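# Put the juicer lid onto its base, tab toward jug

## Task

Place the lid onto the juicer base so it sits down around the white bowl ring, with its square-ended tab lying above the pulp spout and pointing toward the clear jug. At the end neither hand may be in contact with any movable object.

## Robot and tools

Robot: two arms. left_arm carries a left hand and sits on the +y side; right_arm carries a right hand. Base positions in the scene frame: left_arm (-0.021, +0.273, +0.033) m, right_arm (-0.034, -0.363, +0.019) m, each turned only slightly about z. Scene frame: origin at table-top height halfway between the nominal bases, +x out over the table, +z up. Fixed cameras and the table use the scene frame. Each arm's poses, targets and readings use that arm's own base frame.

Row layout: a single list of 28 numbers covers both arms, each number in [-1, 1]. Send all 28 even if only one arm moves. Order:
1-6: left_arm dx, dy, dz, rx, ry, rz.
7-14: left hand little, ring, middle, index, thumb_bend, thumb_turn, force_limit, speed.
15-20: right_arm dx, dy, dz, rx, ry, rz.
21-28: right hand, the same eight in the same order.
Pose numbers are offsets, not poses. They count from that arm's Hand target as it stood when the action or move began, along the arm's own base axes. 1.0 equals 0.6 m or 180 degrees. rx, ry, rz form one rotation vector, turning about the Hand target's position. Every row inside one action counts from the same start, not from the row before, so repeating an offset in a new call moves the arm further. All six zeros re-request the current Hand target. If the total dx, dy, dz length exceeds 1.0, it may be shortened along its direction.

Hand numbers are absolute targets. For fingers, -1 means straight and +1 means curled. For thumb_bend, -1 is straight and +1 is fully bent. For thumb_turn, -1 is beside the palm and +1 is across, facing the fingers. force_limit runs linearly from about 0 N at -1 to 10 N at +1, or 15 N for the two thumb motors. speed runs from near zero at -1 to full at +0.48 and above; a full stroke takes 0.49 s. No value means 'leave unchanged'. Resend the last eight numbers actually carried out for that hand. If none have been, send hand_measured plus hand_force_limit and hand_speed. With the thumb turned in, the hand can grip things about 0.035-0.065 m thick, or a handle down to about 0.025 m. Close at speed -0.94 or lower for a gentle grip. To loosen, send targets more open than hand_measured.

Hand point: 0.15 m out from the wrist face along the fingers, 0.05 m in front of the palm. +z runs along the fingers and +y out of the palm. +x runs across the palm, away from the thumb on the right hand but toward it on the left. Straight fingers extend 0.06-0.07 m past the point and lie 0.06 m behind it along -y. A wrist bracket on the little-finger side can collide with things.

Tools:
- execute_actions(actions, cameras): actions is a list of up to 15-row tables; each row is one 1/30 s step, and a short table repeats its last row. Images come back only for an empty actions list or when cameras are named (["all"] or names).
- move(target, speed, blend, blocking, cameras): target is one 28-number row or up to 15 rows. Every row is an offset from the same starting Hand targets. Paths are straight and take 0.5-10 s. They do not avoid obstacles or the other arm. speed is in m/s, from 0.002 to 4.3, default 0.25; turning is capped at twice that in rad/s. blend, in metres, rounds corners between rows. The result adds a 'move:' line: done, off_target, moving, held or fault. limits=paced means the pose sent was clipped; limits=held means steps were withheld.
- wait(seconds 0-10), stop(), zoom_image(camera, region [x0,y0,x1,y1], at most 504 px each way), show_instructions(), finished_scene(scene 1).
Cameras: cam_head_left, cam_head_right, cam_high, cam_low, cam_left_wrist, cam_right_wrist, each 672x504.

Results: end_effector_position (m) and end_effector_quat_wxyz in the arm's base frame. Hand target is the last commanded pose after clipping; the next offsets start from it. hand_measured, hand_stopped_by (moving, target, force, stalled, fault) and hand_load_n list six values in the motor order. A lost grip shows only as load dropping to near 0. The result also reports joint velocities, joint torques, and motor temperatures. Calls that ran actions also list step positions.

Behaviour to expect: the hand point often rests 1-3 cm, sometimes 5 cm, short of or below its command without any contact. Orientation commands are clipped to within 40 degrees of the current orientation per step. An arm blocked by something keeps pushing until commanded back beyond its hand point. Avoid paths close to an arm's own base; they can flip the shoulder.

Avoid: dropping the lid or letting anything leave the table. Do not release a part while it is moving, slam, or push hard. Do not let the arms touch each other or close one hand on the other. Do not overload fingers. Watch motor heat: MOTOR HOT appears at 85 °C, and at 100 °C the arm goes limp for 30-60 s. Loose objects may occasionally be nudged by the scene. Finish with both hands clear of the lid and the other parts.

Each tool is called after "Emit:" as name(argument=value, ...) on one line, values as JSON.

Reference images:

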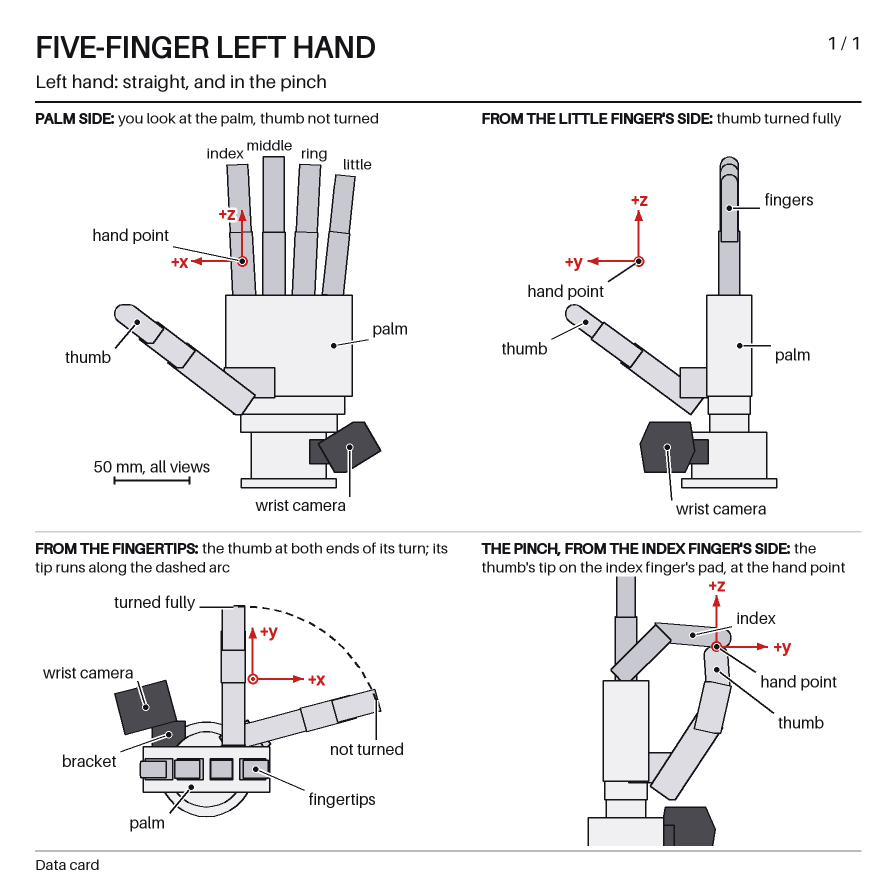

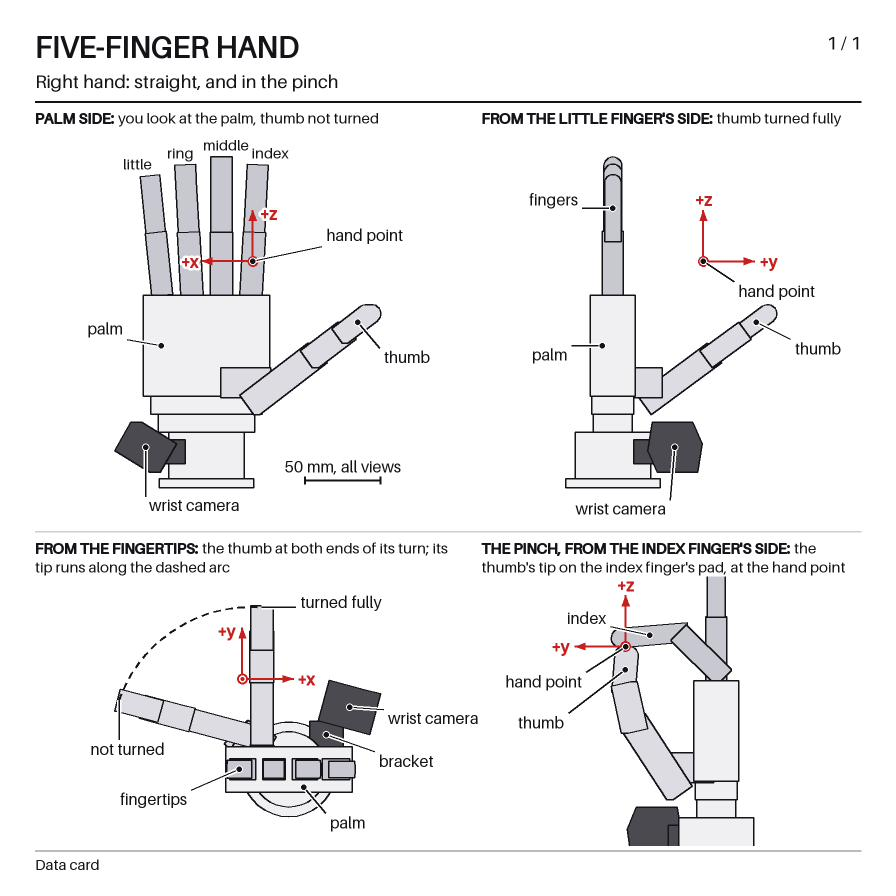

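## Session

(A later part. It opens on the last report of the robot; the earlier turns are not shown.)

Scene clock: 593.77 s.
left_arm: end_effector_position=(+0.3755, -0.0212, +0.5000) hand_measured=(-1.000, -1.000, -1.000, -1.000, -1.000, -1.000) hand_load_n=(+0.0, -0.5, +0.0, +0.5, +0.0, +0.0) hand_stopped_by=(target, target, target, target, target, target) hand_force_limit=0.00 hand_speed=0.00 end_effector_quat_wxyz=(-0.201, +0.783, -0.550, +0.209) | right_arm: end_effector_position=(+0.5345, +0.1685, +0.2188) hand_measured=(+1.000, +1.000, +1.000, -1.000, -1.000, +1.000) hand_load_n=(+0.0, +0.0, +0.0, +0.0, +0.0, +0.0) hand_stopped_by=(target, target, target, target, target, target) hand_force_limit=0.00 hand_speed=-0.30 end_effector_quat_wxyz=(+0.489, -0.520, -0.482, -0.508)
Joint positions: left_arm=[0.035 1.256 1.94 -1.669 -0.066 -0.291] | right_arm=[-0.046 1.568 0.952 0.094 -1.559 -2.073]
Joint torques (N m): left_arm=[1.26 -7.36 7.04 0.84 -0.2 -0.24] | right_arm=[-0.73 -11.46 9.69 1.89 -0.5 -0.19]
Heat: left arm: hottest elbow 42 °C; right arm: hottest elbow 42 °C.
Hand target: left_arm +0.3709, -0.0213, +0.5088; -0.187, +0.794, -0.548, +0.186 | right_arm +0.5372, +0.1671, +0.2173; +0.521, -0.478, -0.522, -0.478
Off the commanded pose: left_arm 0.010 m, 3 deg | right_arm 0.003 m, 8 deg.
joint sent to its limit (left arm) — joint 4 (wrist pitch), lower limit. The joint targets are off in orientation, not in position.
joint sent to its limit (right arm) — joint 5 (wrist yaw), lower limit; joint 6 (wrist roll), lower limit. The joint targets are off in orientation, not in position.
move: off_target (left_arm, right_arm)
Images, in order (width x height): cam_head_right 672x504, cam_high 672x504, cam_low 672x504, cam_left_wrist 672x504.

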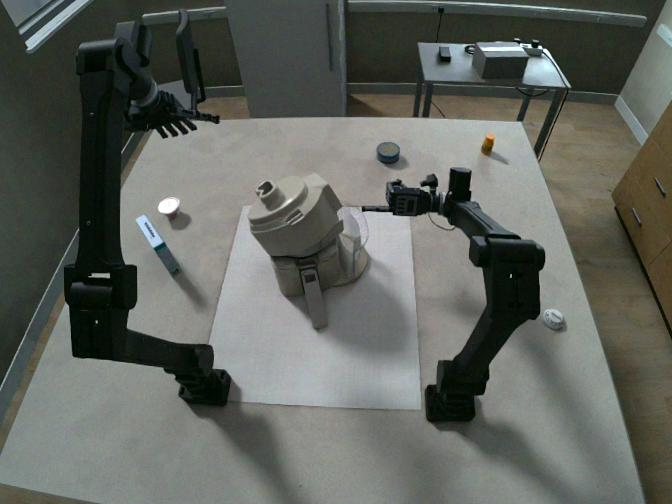

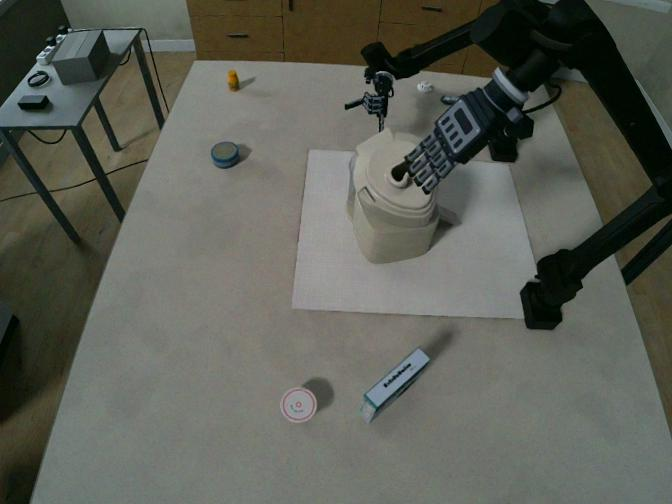

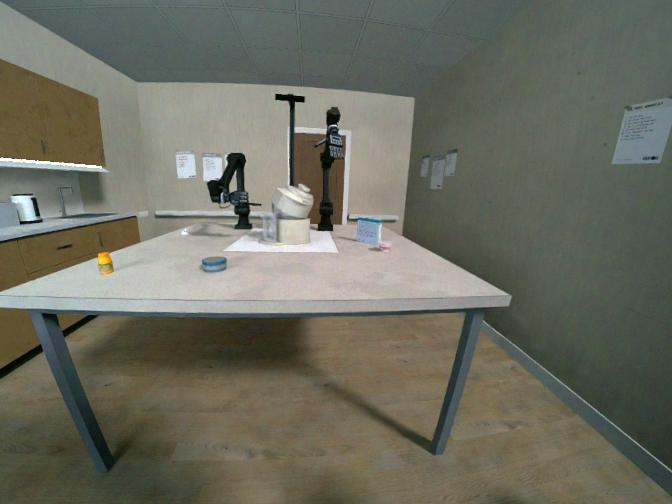

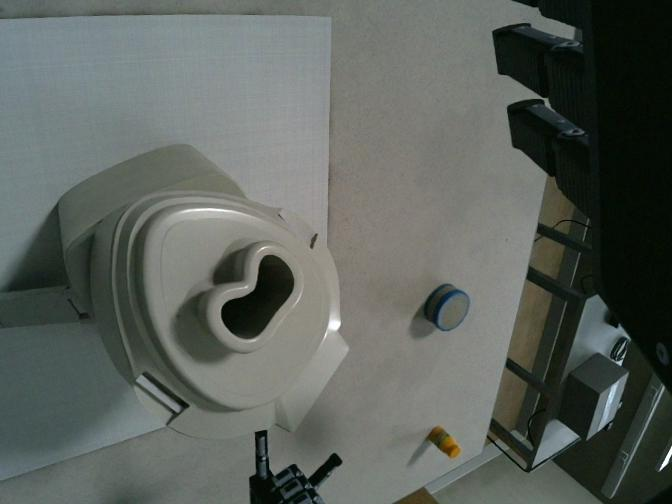

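Emit:
move(target=[0, 0, 0, 0, 0, 0, -1, -1, -1, -1, -1, -1, 0, 0, 0.0, 0.125, -0.003, 0, 0, 0, 1, 1, 1, -1, -1, 1, 0, -0.3], speed=0.08, cameras=["cam_low", "cam_high", "cam_left_wrist", "cam_head_right", "cam_right_wrist"])

Emit:
zoom_image(camera="cam_low", region=[242, 168, 322, 248])

Emit:
zoom_image(camera="cam_high", region=[335, 60, 455, 180])

Emit:
zoom_image(camera="cam_head_right", region=[255, 150, 415, 270])

Scene clock: 596.10 s.
left_arm: end_effector_position=(+0.3755, -0.0212, +0.5000) hand_measured=(-1.000, -1.000, -1.000, -1.000, -1.000, -1.000) hand_load_n=(+0.0, +0.0, +0.0, +0.0, +0.0, +0.0) hand_stopped_by=(target, target, target, target, target, target) hand_force_limit=0.00 hand_speed=0.00 end_effector_quat_wxyz=(-0.201, +0.783, -0.550, +0.209) | right_arm: end_effector_position=(+0.5218, +0.2386, +0.2044) hand_measured=(+1.000, +1.000, +1.000, -1.000, -1.000, +1.000) hand_load_n=(+0.0, +0.0, +0.0, +0.0, +0.0, +0.5) hand_stopped_by=(target, target, target, target, target, target) hand_force_limit=0.00 hand_speed=-0.30 end_effector_quat_wxyz=(+0.527, -0.493, -0.510, -0.468)
Joint positions: left_arm=[0.035 1.256 1.94 -1.669 -0.066 -0.291] | right_arm=[0.086 1.623 0.985 0.094 -1.559 -2.073]
Joint torques (N m): left_arm=[1.03 -7.24 7.05 0.83 -0.2 -0.24] | right_arm=[-0.03 -11.16 13.56 2.03 -0.52 -0.14]
Heat: left arm: hottest elbow 42 °C; right arm: hottest elbow 42 °C.
Hand target: left_arm +0.3709, -0.0213, +0.5088; -0.187, +0.794, -0.548, +0.186 | right_arm +0.5373, +0.2422, +0.2155; +0.521, -0.478, -0.522, -0.478
Off the commanded pose: left_arm 0.010 m, 3 deg | right_arm 0.019 m, 3 deg.
joint sent to its limit (left arm) — joint 4 (wrist pitch), lower limit. The joint targets are off in orientation, not in position.
joint sent to its limit (right arm) — joint 5 (wrist yaw), lower limit. The joint targets still meet the commanded pose.
move: off_target (left_arm, right_arm)
Images, in order (width x height): cam_head_right 672x504, cam_high 672x504, cam_low 672x504, cam_left_wrist 672x504, cam_right_wrist 672x504.

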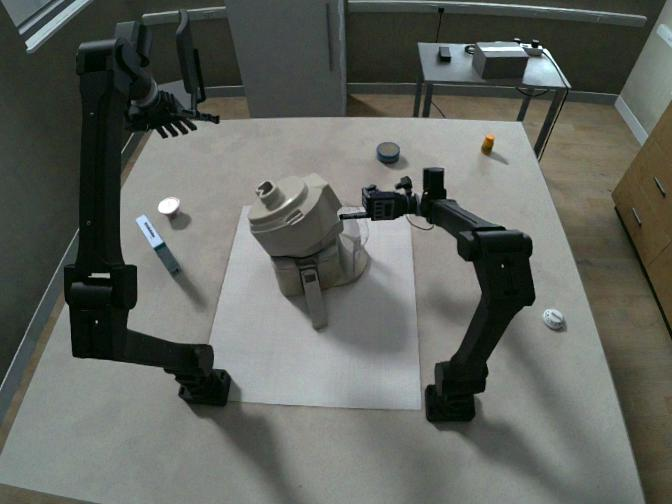

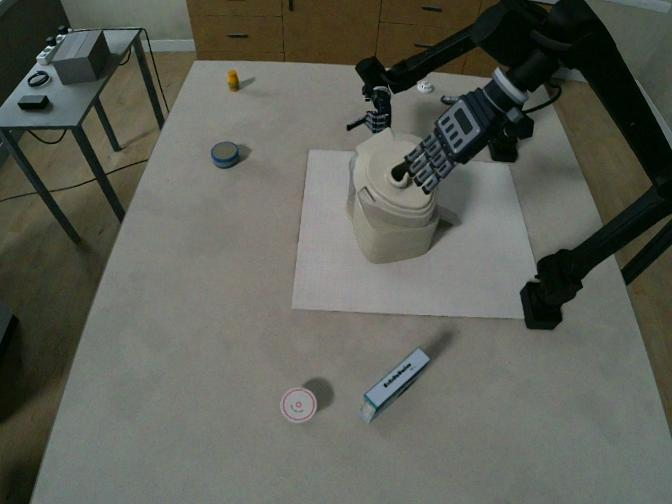

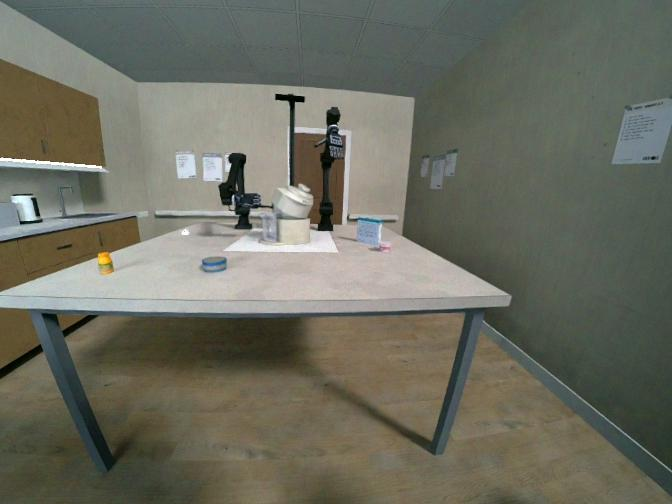

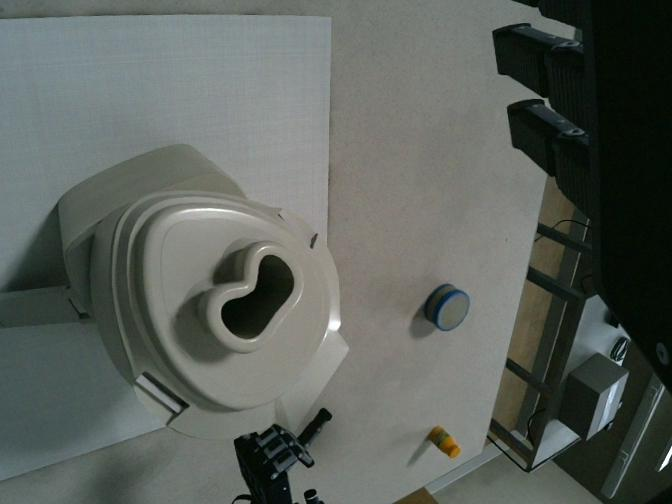

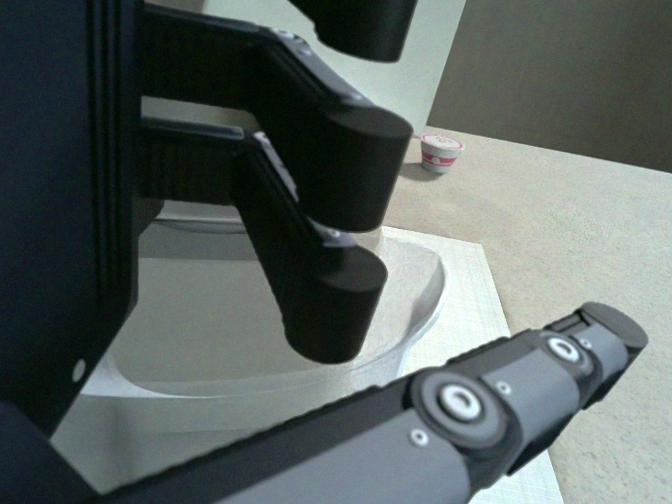

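Scaled by 6.300 from the camera's 672x504 image, which has a finer 960x720 frame.

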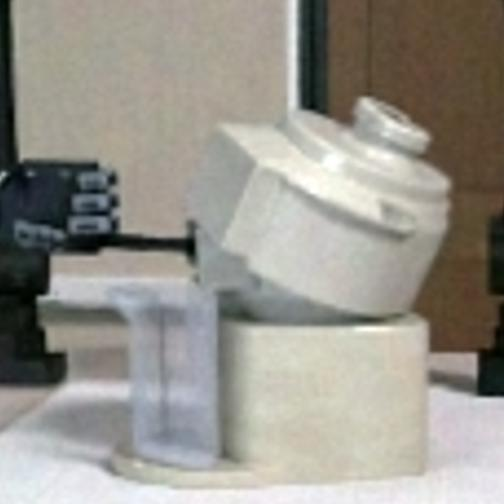

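Scaled by 4.200 from the camera's 672x504 image, which has a finer 960x720 frame.

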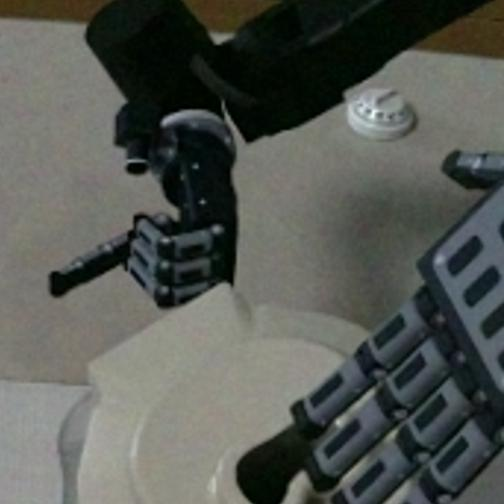

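Scaled by 3.150 from the camera's 672x504 image, which has a finer 960x720 frame.

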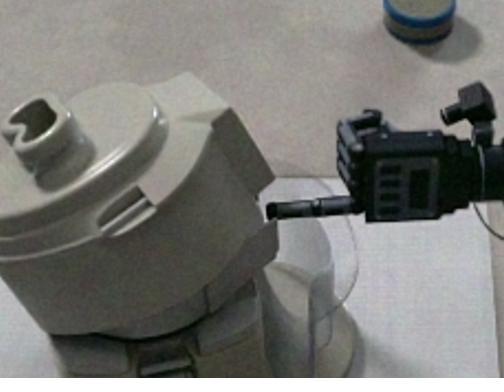

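Emit:
move(target=[0, 0, 0, 0, 0, 0, -1, -1, -1, -1, -1, -1, 0, 0, 0.042, 0.01, 0.008, 0, 0, 0, 1, 1, 1, -1, -1, 1, 0, -0.3], speed=0.08, cameras=["cam_low", "cam_high", "cam_left_wrist", "cam_head_right"])

Emit:
zoom_image(camera="cam_head_right", region=[285, 180, 385, 255])

Emit:
zoom_image(camera="cam_low", region=[252, 178, 302, 228])

Scene clock: 597.43 s.
left_arm: end_effector_position=(+0.3755, -0.0212, +0.5000) hand_measured=(-1.000, -1.000, -1.000, -1.000, -1.000, -1.000) hand_load_n=(+0.0, +0.0, +0.0, +0.0, +0.0, +0.0) hand_stopped_by=(target, target, target, target, target, target) hand_force_limit=0.00 hand_speed=0.00 end_effector_quat_wxyz=(-0.201, +0.783, -0.550, +0.209) | right_arm: end_effector_position=(+0.5503, +0.2414, +0.2117) hand_measured=(+1.000, +1.000, +1.000, -1.000, -1.000, +1.000) hand_load_n=(+0.0, +0.0, +0.0, +0.0, +0.0, +0.5) hand_stopped_by=(target, target, target, target, target, target) hand_force_limit=0.00 hand_speed=-0.30 end_effector_quat_wxyz=(+0.521, -0.485, -0.517, -0.476)
Joint positions: left_arm=[0.035 1.256 1.94 -1.669 -0.066 -0.291] | right_arm=[0.087 1.678 1.068 0.094 -1.559 -2.073]
Joint torques (N m): left_arm=[0.91 -7.24 7.06 0.9 -0.19 -0.24] | right_arm=[0.09 -12.28 13.75 1.55 -0.47 0.04]
Heat: left arm: hottest elbow 41 °C; right arm: hottest elbow 42 °C.
Hand target: left_arm +0.3709, -0.0213, +0.5088; -0.187, +0.794, -0.548, +0.186 | right_arm +0.5625, +0.2481, +0.2204; +0.521, -0.478, -0.522, -0.478
Off the commanded pose: left_arm 0.010 m, 3 deg | right_arm 0.016 m, 1 deg.
joint sent to its limit (left arm) — joint 4 (wrist pitch), lower limit. The joint targets are off in orientation, not in position.
joint sent to its limit (right arm) — joint 5 (wrist yaw), lower limit. The joint targets still meet the commanded pose.
move: off_target (left_arm, right_arm)
Images, in order (width x height): cam_head_right 672x504, cam_high 672x504, cam_low 672x504, cam_left_wrist 672x504.

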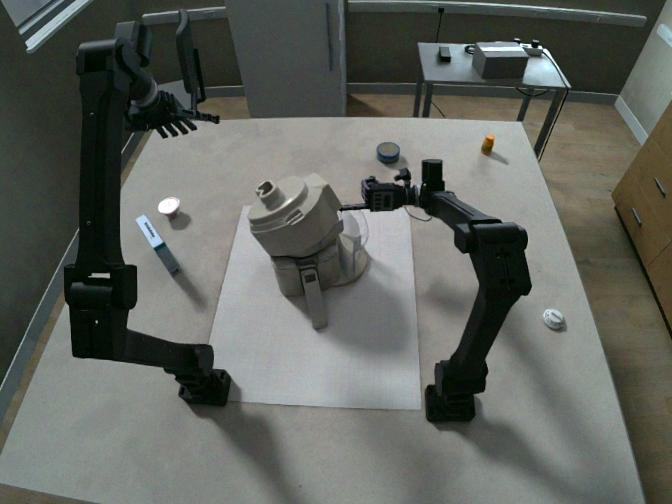

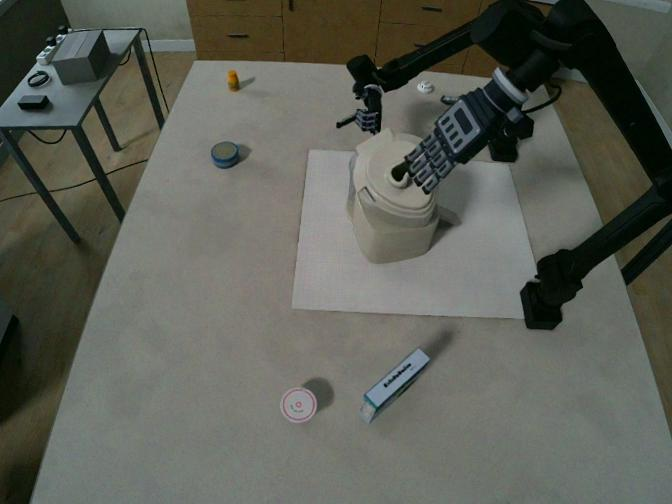

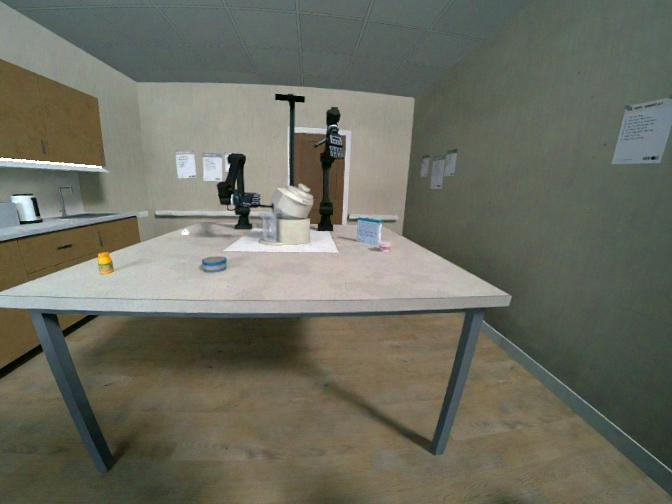

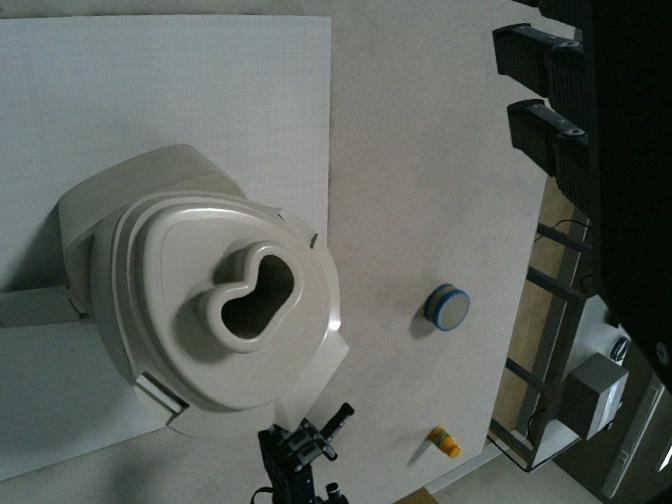

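Scaled by 5.040 from the camera's 672x504 image, which has a finer 960x720 frame.

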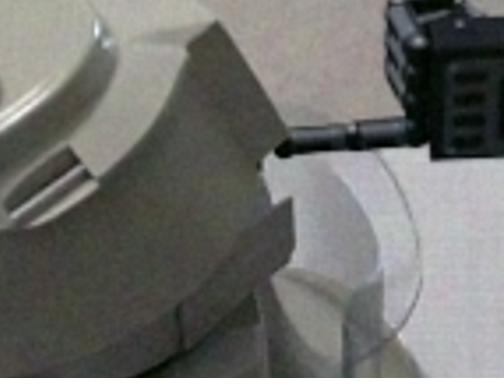

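Scaled by 10.080 from the camera's 672x504 image, which has a finer 960x720 frame.

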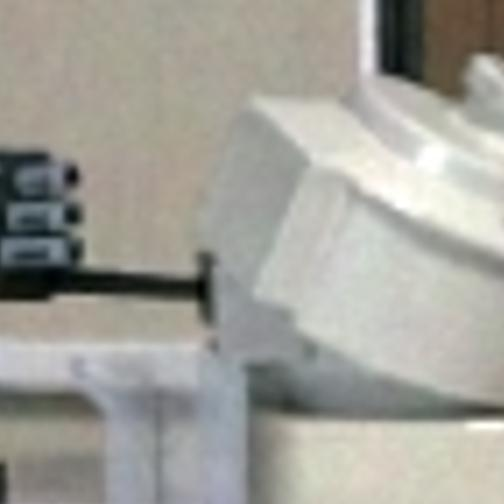

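Emit:
move(target=[0, 0, 0, 0, 0, 0, -1, -1, -1, -1, -1, -1, 0, 0, 0.0, 0.025, 0.0, 0, 0, 0, 1, 1, 1, -1, -1, 1, 0, -0.3], speed=0.06, cameras=["cam_low", "cam_left_wrist", "cam_head_right"])

Emit:
zoom_image(camera="cam_head_right", region=[285, 180, 385, 255])

Scene clock: 599.13 s.
left_arm: end_effector_position=(+0.3755, -0.0212, +0.5000) hand_measured=(-1.000, -1.000, -1.000, -1.000, -1.000, -1.000) hand_load_n=(+0.0, +0.0, +0.0, +0.0, +0.0, +0.0) hand_stopped_by=(target, target, target, target, target, target) hand_force_limit=0.00 hand_speed=0.00 end_effector_quat_wxyz=(-0.201, +0.783, -0.550, +0.209) | right_arm: end_effector_position=(+0.5474, +0.2579, +0.2111) hand_measured=(+1.000, +1.000, +1.000, -1.000, -1.000, +1.000) hand_load_n=(+0.0, +0.0, +0.0, -0.5, +0.0, +0.5) hand_stopped_by=(target, target, target, target, target, target) hand_force_limit=0.00 hand_speed=-0.30 end_effector_quat_wxyz=(+0.525, -0.485, -0.521, -0.467)
Joint positions: left_arm=[0.035 1.256 1.94 -1.669 -0.066 -0.291] | right_arm=[0.118 1.681 1.074 0.105 -1.543 -2.049]
Joint torques (N m): left_arm=[1.03 -7.24 7.06 0.87 -0.18 -0.24] | right_arm=[-0.26 -12.1 13.67 2.19 -0.31 0.07]
Heat: left arm: hottest elbow 41 °C; right arm: hottest elbow 42 °C.
Hand target: left_arm +0.3709, -0.0213, +0.5088; -0.187, +0.794, -0.548, +0.186 | right_arm +0.5625, +0.2632, +0.2204; +0.521, -0.478, -0.522, -0.478
Off the commanded pose: left_arm 0.010 m, 3 deg | right_arm 0.018 m, 2 deg.
joint sent to its limit (left arm) — joint 4 (wrist pitch), lower limit. The joint targets are off in orientation, not in position.
move: off_target (left_arm, right_arm)
Images, in order (width x height): cam_head_right 672x504, cam_low 672x504, cam_left_wrist 672x504.

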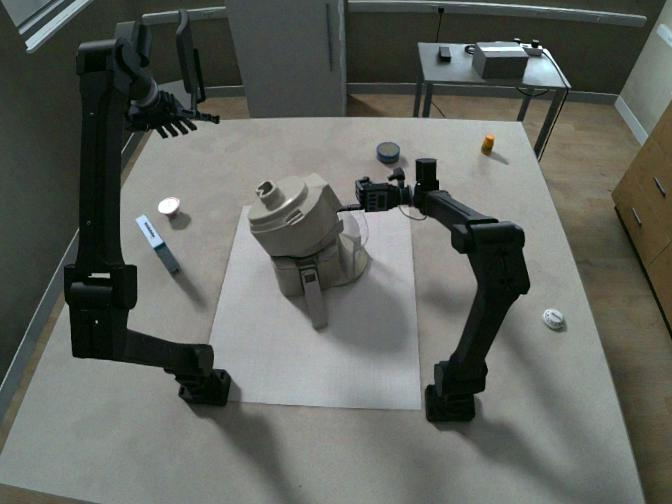

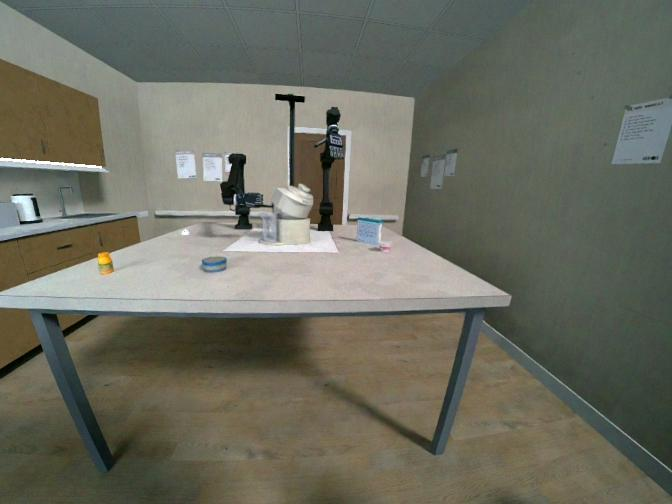

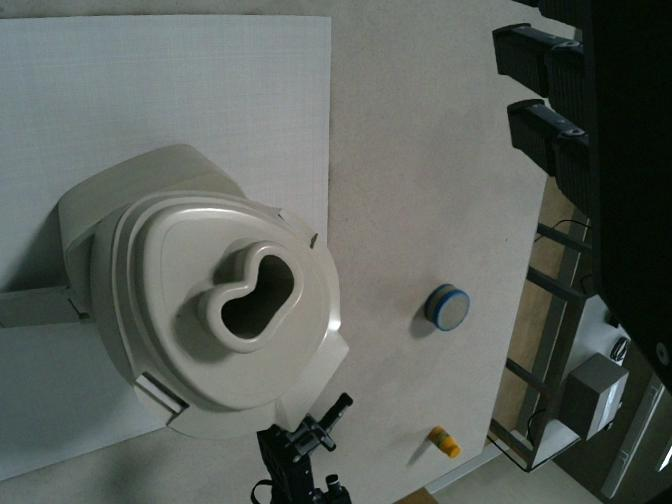

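Scaled by 5.040 from the camera's 672x504 image, which has a finer 960x720 frame.

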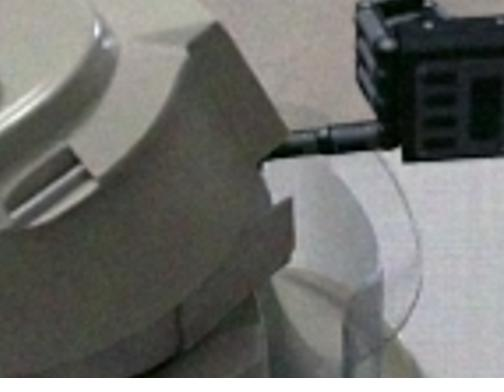

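Emit:
move(target=[0, 0, 0, 0, 0, 0, -1, -1, -1, -1, -1, -1, 0, 0, 0.005, 0.0, 0.035, 0, 0, 0, 1, 1, 1, -1, -1, 1, 0, -0.3], speed=0.06, cameras=["cam_low", "cam_left_wrist", "cam_head_right"])

Emit:
zoom_image(camera="cam_head_right", region=[285, 180, 385, 255])

Emit:
zoom_image(camera="cam_low", region=[252, 178, 322, 248])

Scene clock: 602.67 s.
left_arm: end_effector_position=(+0.3755, -0.0212, +0.5000) hand_measured=(-1.000, -1.000, -1.000, -1.000, -1.000, -1.000) hand_load_n=(+0.0, +0.0, +0.0, +0.0, +0.0, +0.0) hand_stopped_by=(target, target, target, target, target, target) hand_force_limit=0.00 hand_speed=0.00 end_effector_quat_wxyz=(-0.201, +0.783, -0.550, +0.209) | right_arm: end_effector_position=(+0.5528, +0.2586, +0.2194) hand_measured=(+1.000, +1.000, +1.000, -1.000, -1.000, +1.000) hand_load_n=(+0.0, +0.0, +0.0, +0.0, +0.0, +0.5) hand_stopped_by=(target, target, target, target, target, target) hand_force_limit=0.00 hand_speed=-0.30 end_effector_quat_wxyz=(+0.530, -0.491, -0.515, -0.461)
Joint positions: left_arm=[0.035 1.256 1.94 -1.669 -0.066 -0.291] | right_arm=[0.118 1.681 1.098 0.11 -1.543 -1.998]
Joint torques (N m): left_arm=[1.08 -7.36 7.08 0.85 -0.18 -0.24] | right_arm=[-0.26 -13.68 13.78 2.13 -0.29 0.04]
Heat: left arm: hottest elbow 41 °C; right arm: hottest elbow 42 °C.
Hand target: left_arm +0.3709, -0.0213, +0.5088; -0.187, +0.794, -0.548, +0.186 | right_arm +0.5654, +0.2632, +0.2412; +0.521, -0.478, -0.522, -0.477
Off the commanded pose: left_arm 0.010 m, 3 deg | right_arm 0.026 m, 3 deg.
joint sent to its limit (left arm) — joint 4 (wrist pitch), lower limit. The joint targets are off in orientation, not in position.
move: off_target (left_arm, right_arm)
Images, in order (width x height): cam_head_right 672x504, cam_low 672x504, cam_left_wrist 672x504.

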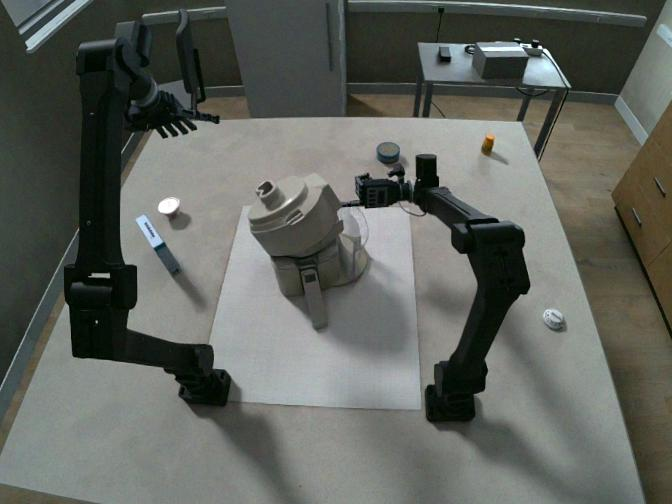

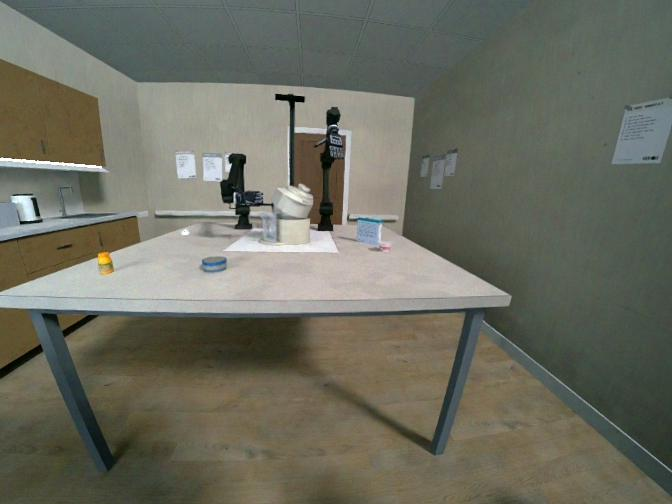

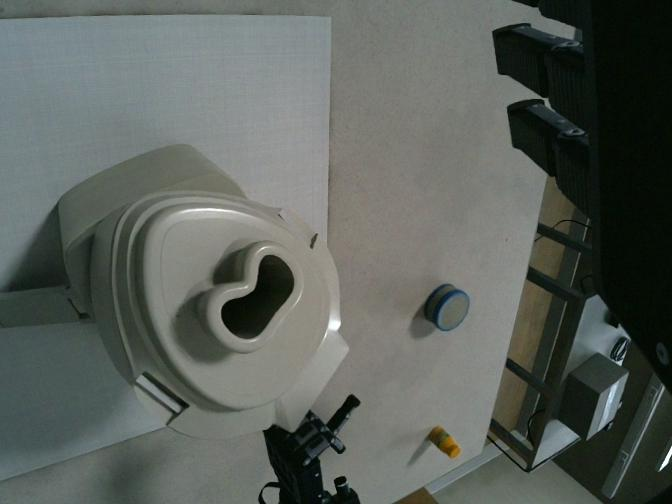

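Scaled by 5.040 from the camera's 672x504 image, which has a finer 960x720 frame.

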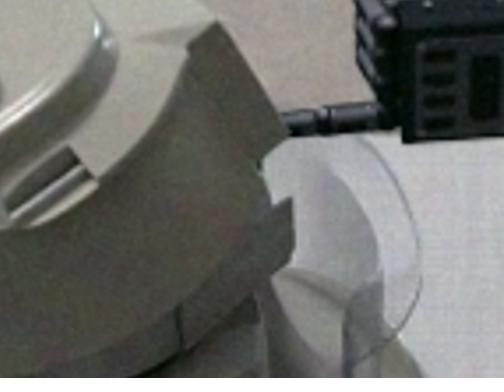

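Scaled by 7.200 from the camera's 672x504 image, which has a finer 960x720 frame.

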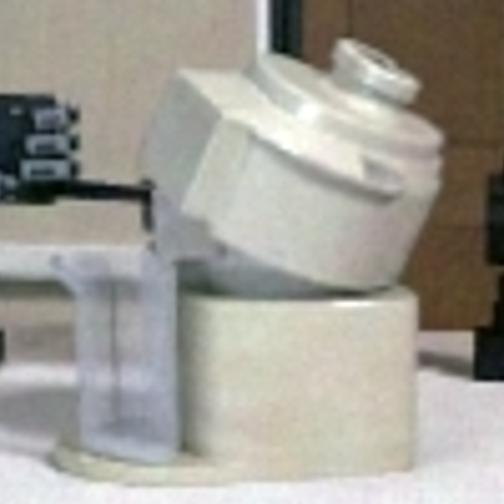

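Emit:
move(target=[0, 0, 0, 0, 0, 0, -1, -1, -1, -1, -1, -1, 0, 0, 0.0, 0.0, 0.03, 0, 0, 0, 1, 1, 1, -1, -1, 1, 0, -0.3], speed=0.06, cameras=["cam_low", "cam_left_wrist", "cam_head_right"])

Emit:
zoom_image(camera="cam_head_right", region=[285, 180, 385, 255])

Emit:
zoom_image(camera="cam_low", region=[252, 178, 322, 248])

Scene clock: 604.13 s.
left_arm: end_effector_position=(+0.3755, -0.0212, +0.5000) hand_measured=(-1.000, -1.000, -1.000, -1.000, -1.000, -1.000) hand_load_n=(+0.0, +0.0, +0.0, +0.0, +0.0, +0.0) hand_stopped_by=(target, target, target, target, target, target) hand_force_limit=0.00 hand_speed=0.00 end_effector_quat_wxyz=(-0.201, +0.783, -0.550, +0.209) | right_arm: end_effector_position=(+0.5539, +0.2585, +0.2234) hand_measured=(+1.000, +1.000, +1.000, -1.000, -1.000, +1.000) hand_load_n=(+0.0, +0.0, +0.0, +0.0, +0.0, +0.5) hand_stopped_by=(target, target, target, target, target, target) hand_force_limit=0.00 hand_speed=-0.30 end_effector_quat_wxyz=(+0.535, -0.499, -0.508, -0.455)
Joint positions: left_arm=[0.035 1.256 1.94 -1.669 -0.066 -0.291] | right_arm=[0.118 1.676 1.106 0.113 -1.541 -1.955]
Joint torques (N m): left_arm=[1.08 -7.41 7.08 0.84 -0.19 -0.23] | right_arm=[-0.03 -15.62 14.31 2.37 -0.32 0.02]
Heat: left arm: hottest elbow 41 °C; right arm: hottest elbow 42 °C.
Hand target: left_arm +0.3709, -0.0213, +0.5088; -0.187, +0.794, -0.548, +0.186 | right_arm +0.5654, +0.2632, +0.2594; +0.521, -0.477, -0.522, -0.478
Off the commanded pose: left_arm 0.010 m, 3 deg | right_arm 0.038 m, 4 deg.
joint sent to its limit (left arm) — joint 4 (wrist pitch), lower limit. The joint targets are off in orientation, not in position.
move: off_target (left_arm, right_arm)
Images, in order (width x height): cam_head_right 672x504, cam_low 672x504, cam_left_wrist 672x504.

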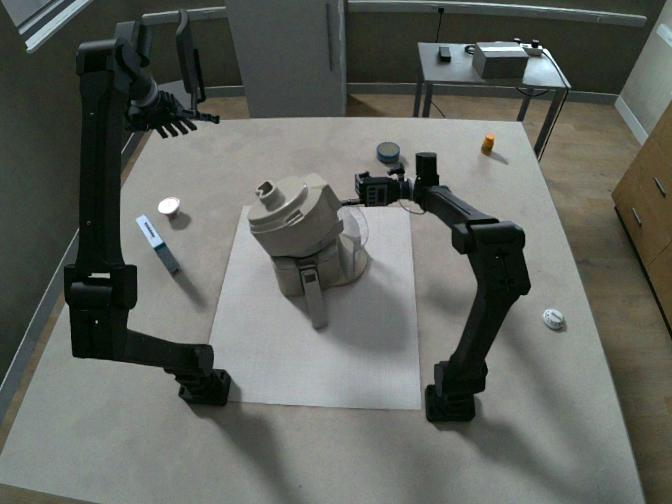

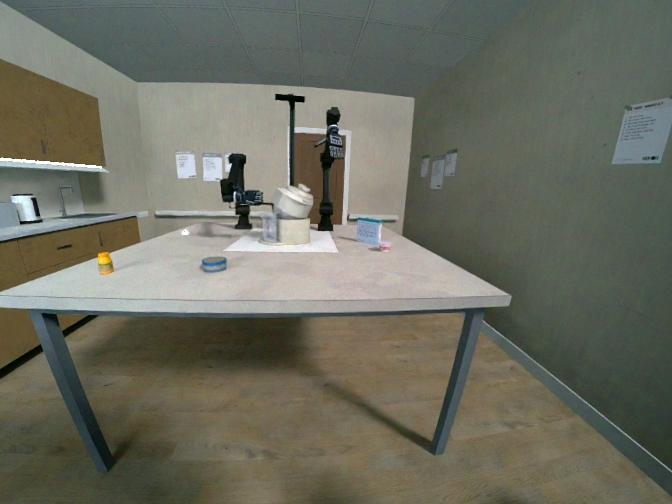

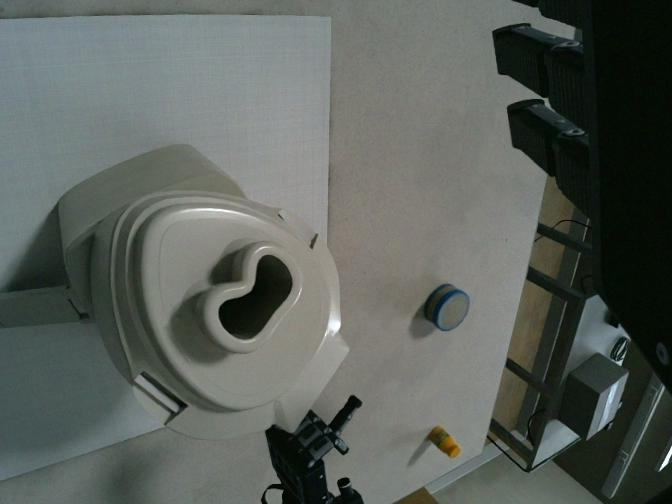

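Scaled by 5.040 from the camera's 672x504 image, which has a finer 960x720 frame.

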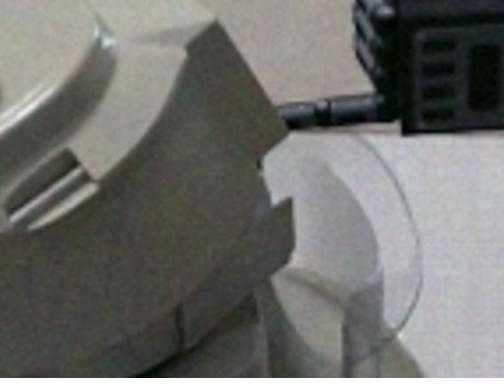

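Scaled by 7.200 from the camera's 672x504 image, which has a finer 960x720 frame.

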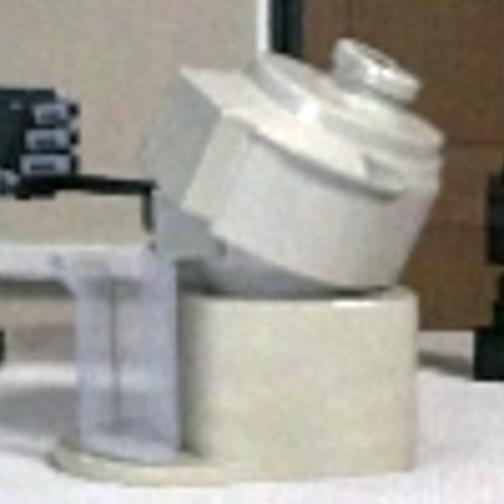

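Emit:
move(target=[0, 0, 0, 0, 0, 0, -1, -1, -1, -1, -1, -1, 0, 0, 0.0, 0.0, 0.02, 0, 0, 0, 1, 1, 1, -1, -1, 1, 0, -0.3], speed=0.06, cameras=["cam_low", "cam_left_wrist", "cam_head_right", "cam_right_wrist"])

Emit:
zoom_image(camera="cam_head_right", region=[285, 180, 385, 255])

Emit:
zoom_image(camera="cam_low", region=[252, 178, 322, 248])

Scene clock: 606.03 s.
left_arm: end_effector_position=(+0.3755, -0.0212, +0.5000) hand_measured=(-1.000, -1.000, -1.000, -1.000, -1.000, -1.000) hand_load_n=(+0.0, +0.0, +0.0, +0.0, +0.0, +0.0) hand_stopped_by=(target, target, target, target, target, target) hand_force_limit=0.00 hand_speed=0.00 end_effector_quat_wxyz=(-0.201, +0.783, -0.550, +0.209) | right_arm: end_effector_position=(+0.5520, +0.2583, +0.2290) hand_measured=(+1.000, +1.000, +1.000, -1.000, -1.000, +1.000) hand_load_n=(+0.0, +0.0, +0.0, +0.0, +0.0, +0.0) hand_stopped_by=(target, target, target, target, target, target) hand_force_limit=0.00 hand_speed=-0.30 end_effector_quat_wxyz=(+0.538, -0.502, -0.504, -0.451)
Joint positions: left_arm=[0.035 1.256 1.94 -1.669 -0.066 -0.291] | right_arm=[0.118 1.664 1.106 0.116 -1.539 -1.927]
Joint torques (N m): left_arm=[0.97 -7.18 7.02 0.87 -0.18 -0.24] | right_arm=[0.03 -16.21 15.09 2.28 -0.34 0.06]
Heat: left arm: hottest elbow 41 °C; right arm: hottest elbow 42 °C.
Hand target: left_arm +0.3709, -0.0213, +0.5088; -0.187, +0.794, -0.548, +0.186 | right_arm +0.5654, +0.2632, +0.2715; +0.521, -0.477, -0.522, -0.478
Off the commanded pose: left_arm 0.010 m, 3 deg | right_arm 0.045 m, 5 deg.
joint sent to its limit (left arm) — joint 4 (wrist pitch), lower limit. The joint targets are off in orientation, not in position.
move: off_target (left_arm, right_arm)
Images, in order (width x height): cam_head_right 672x504, cam_low 672x504, cam_left_wrist 672x504, cam_right_wrist 672x504.

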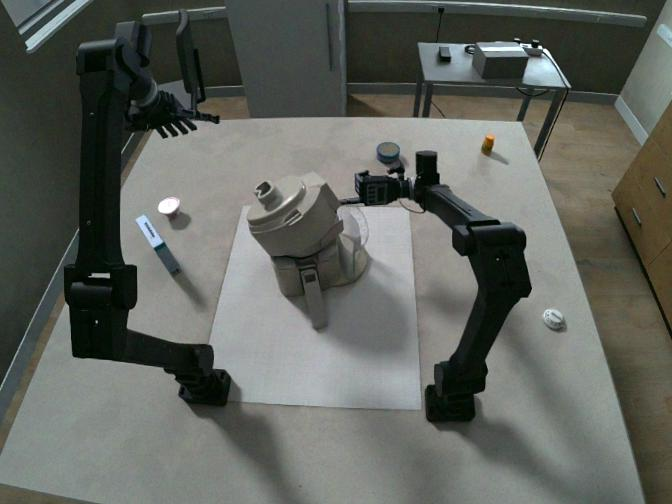

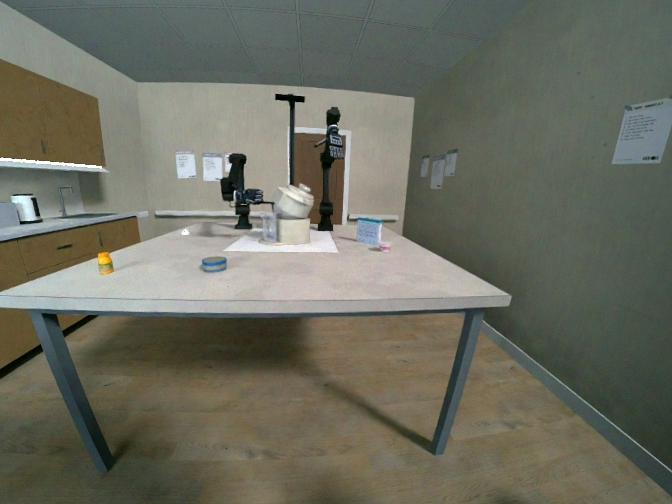

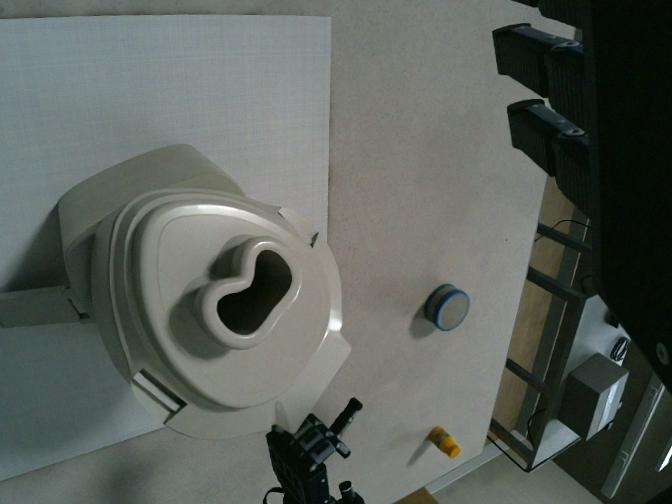

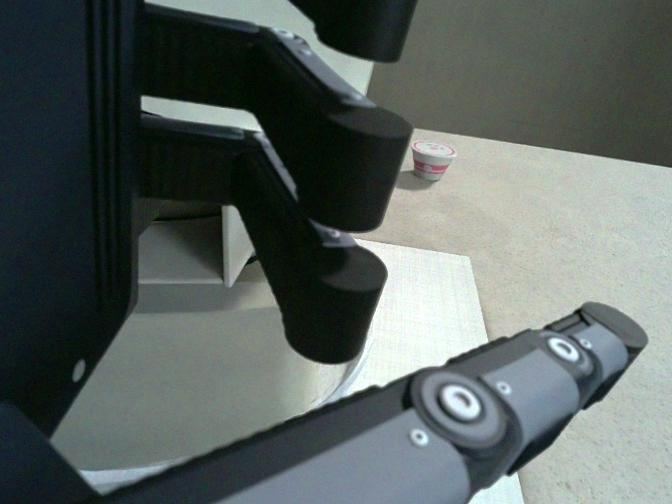

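Scaled by 5.040 from the camera's 672x504 image, which has a finer 960x720 frame.

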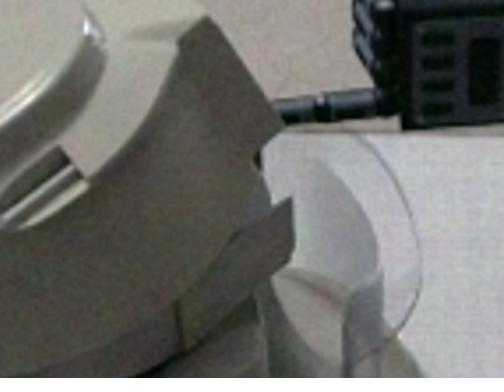

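Scaled by 7.200 from the camera's 672x504 image, which has a finer 960x720 frame.

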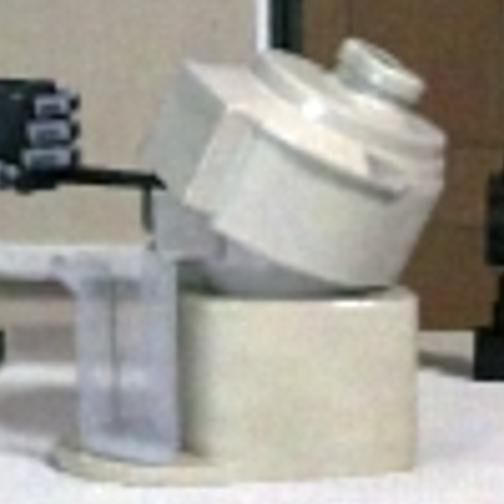

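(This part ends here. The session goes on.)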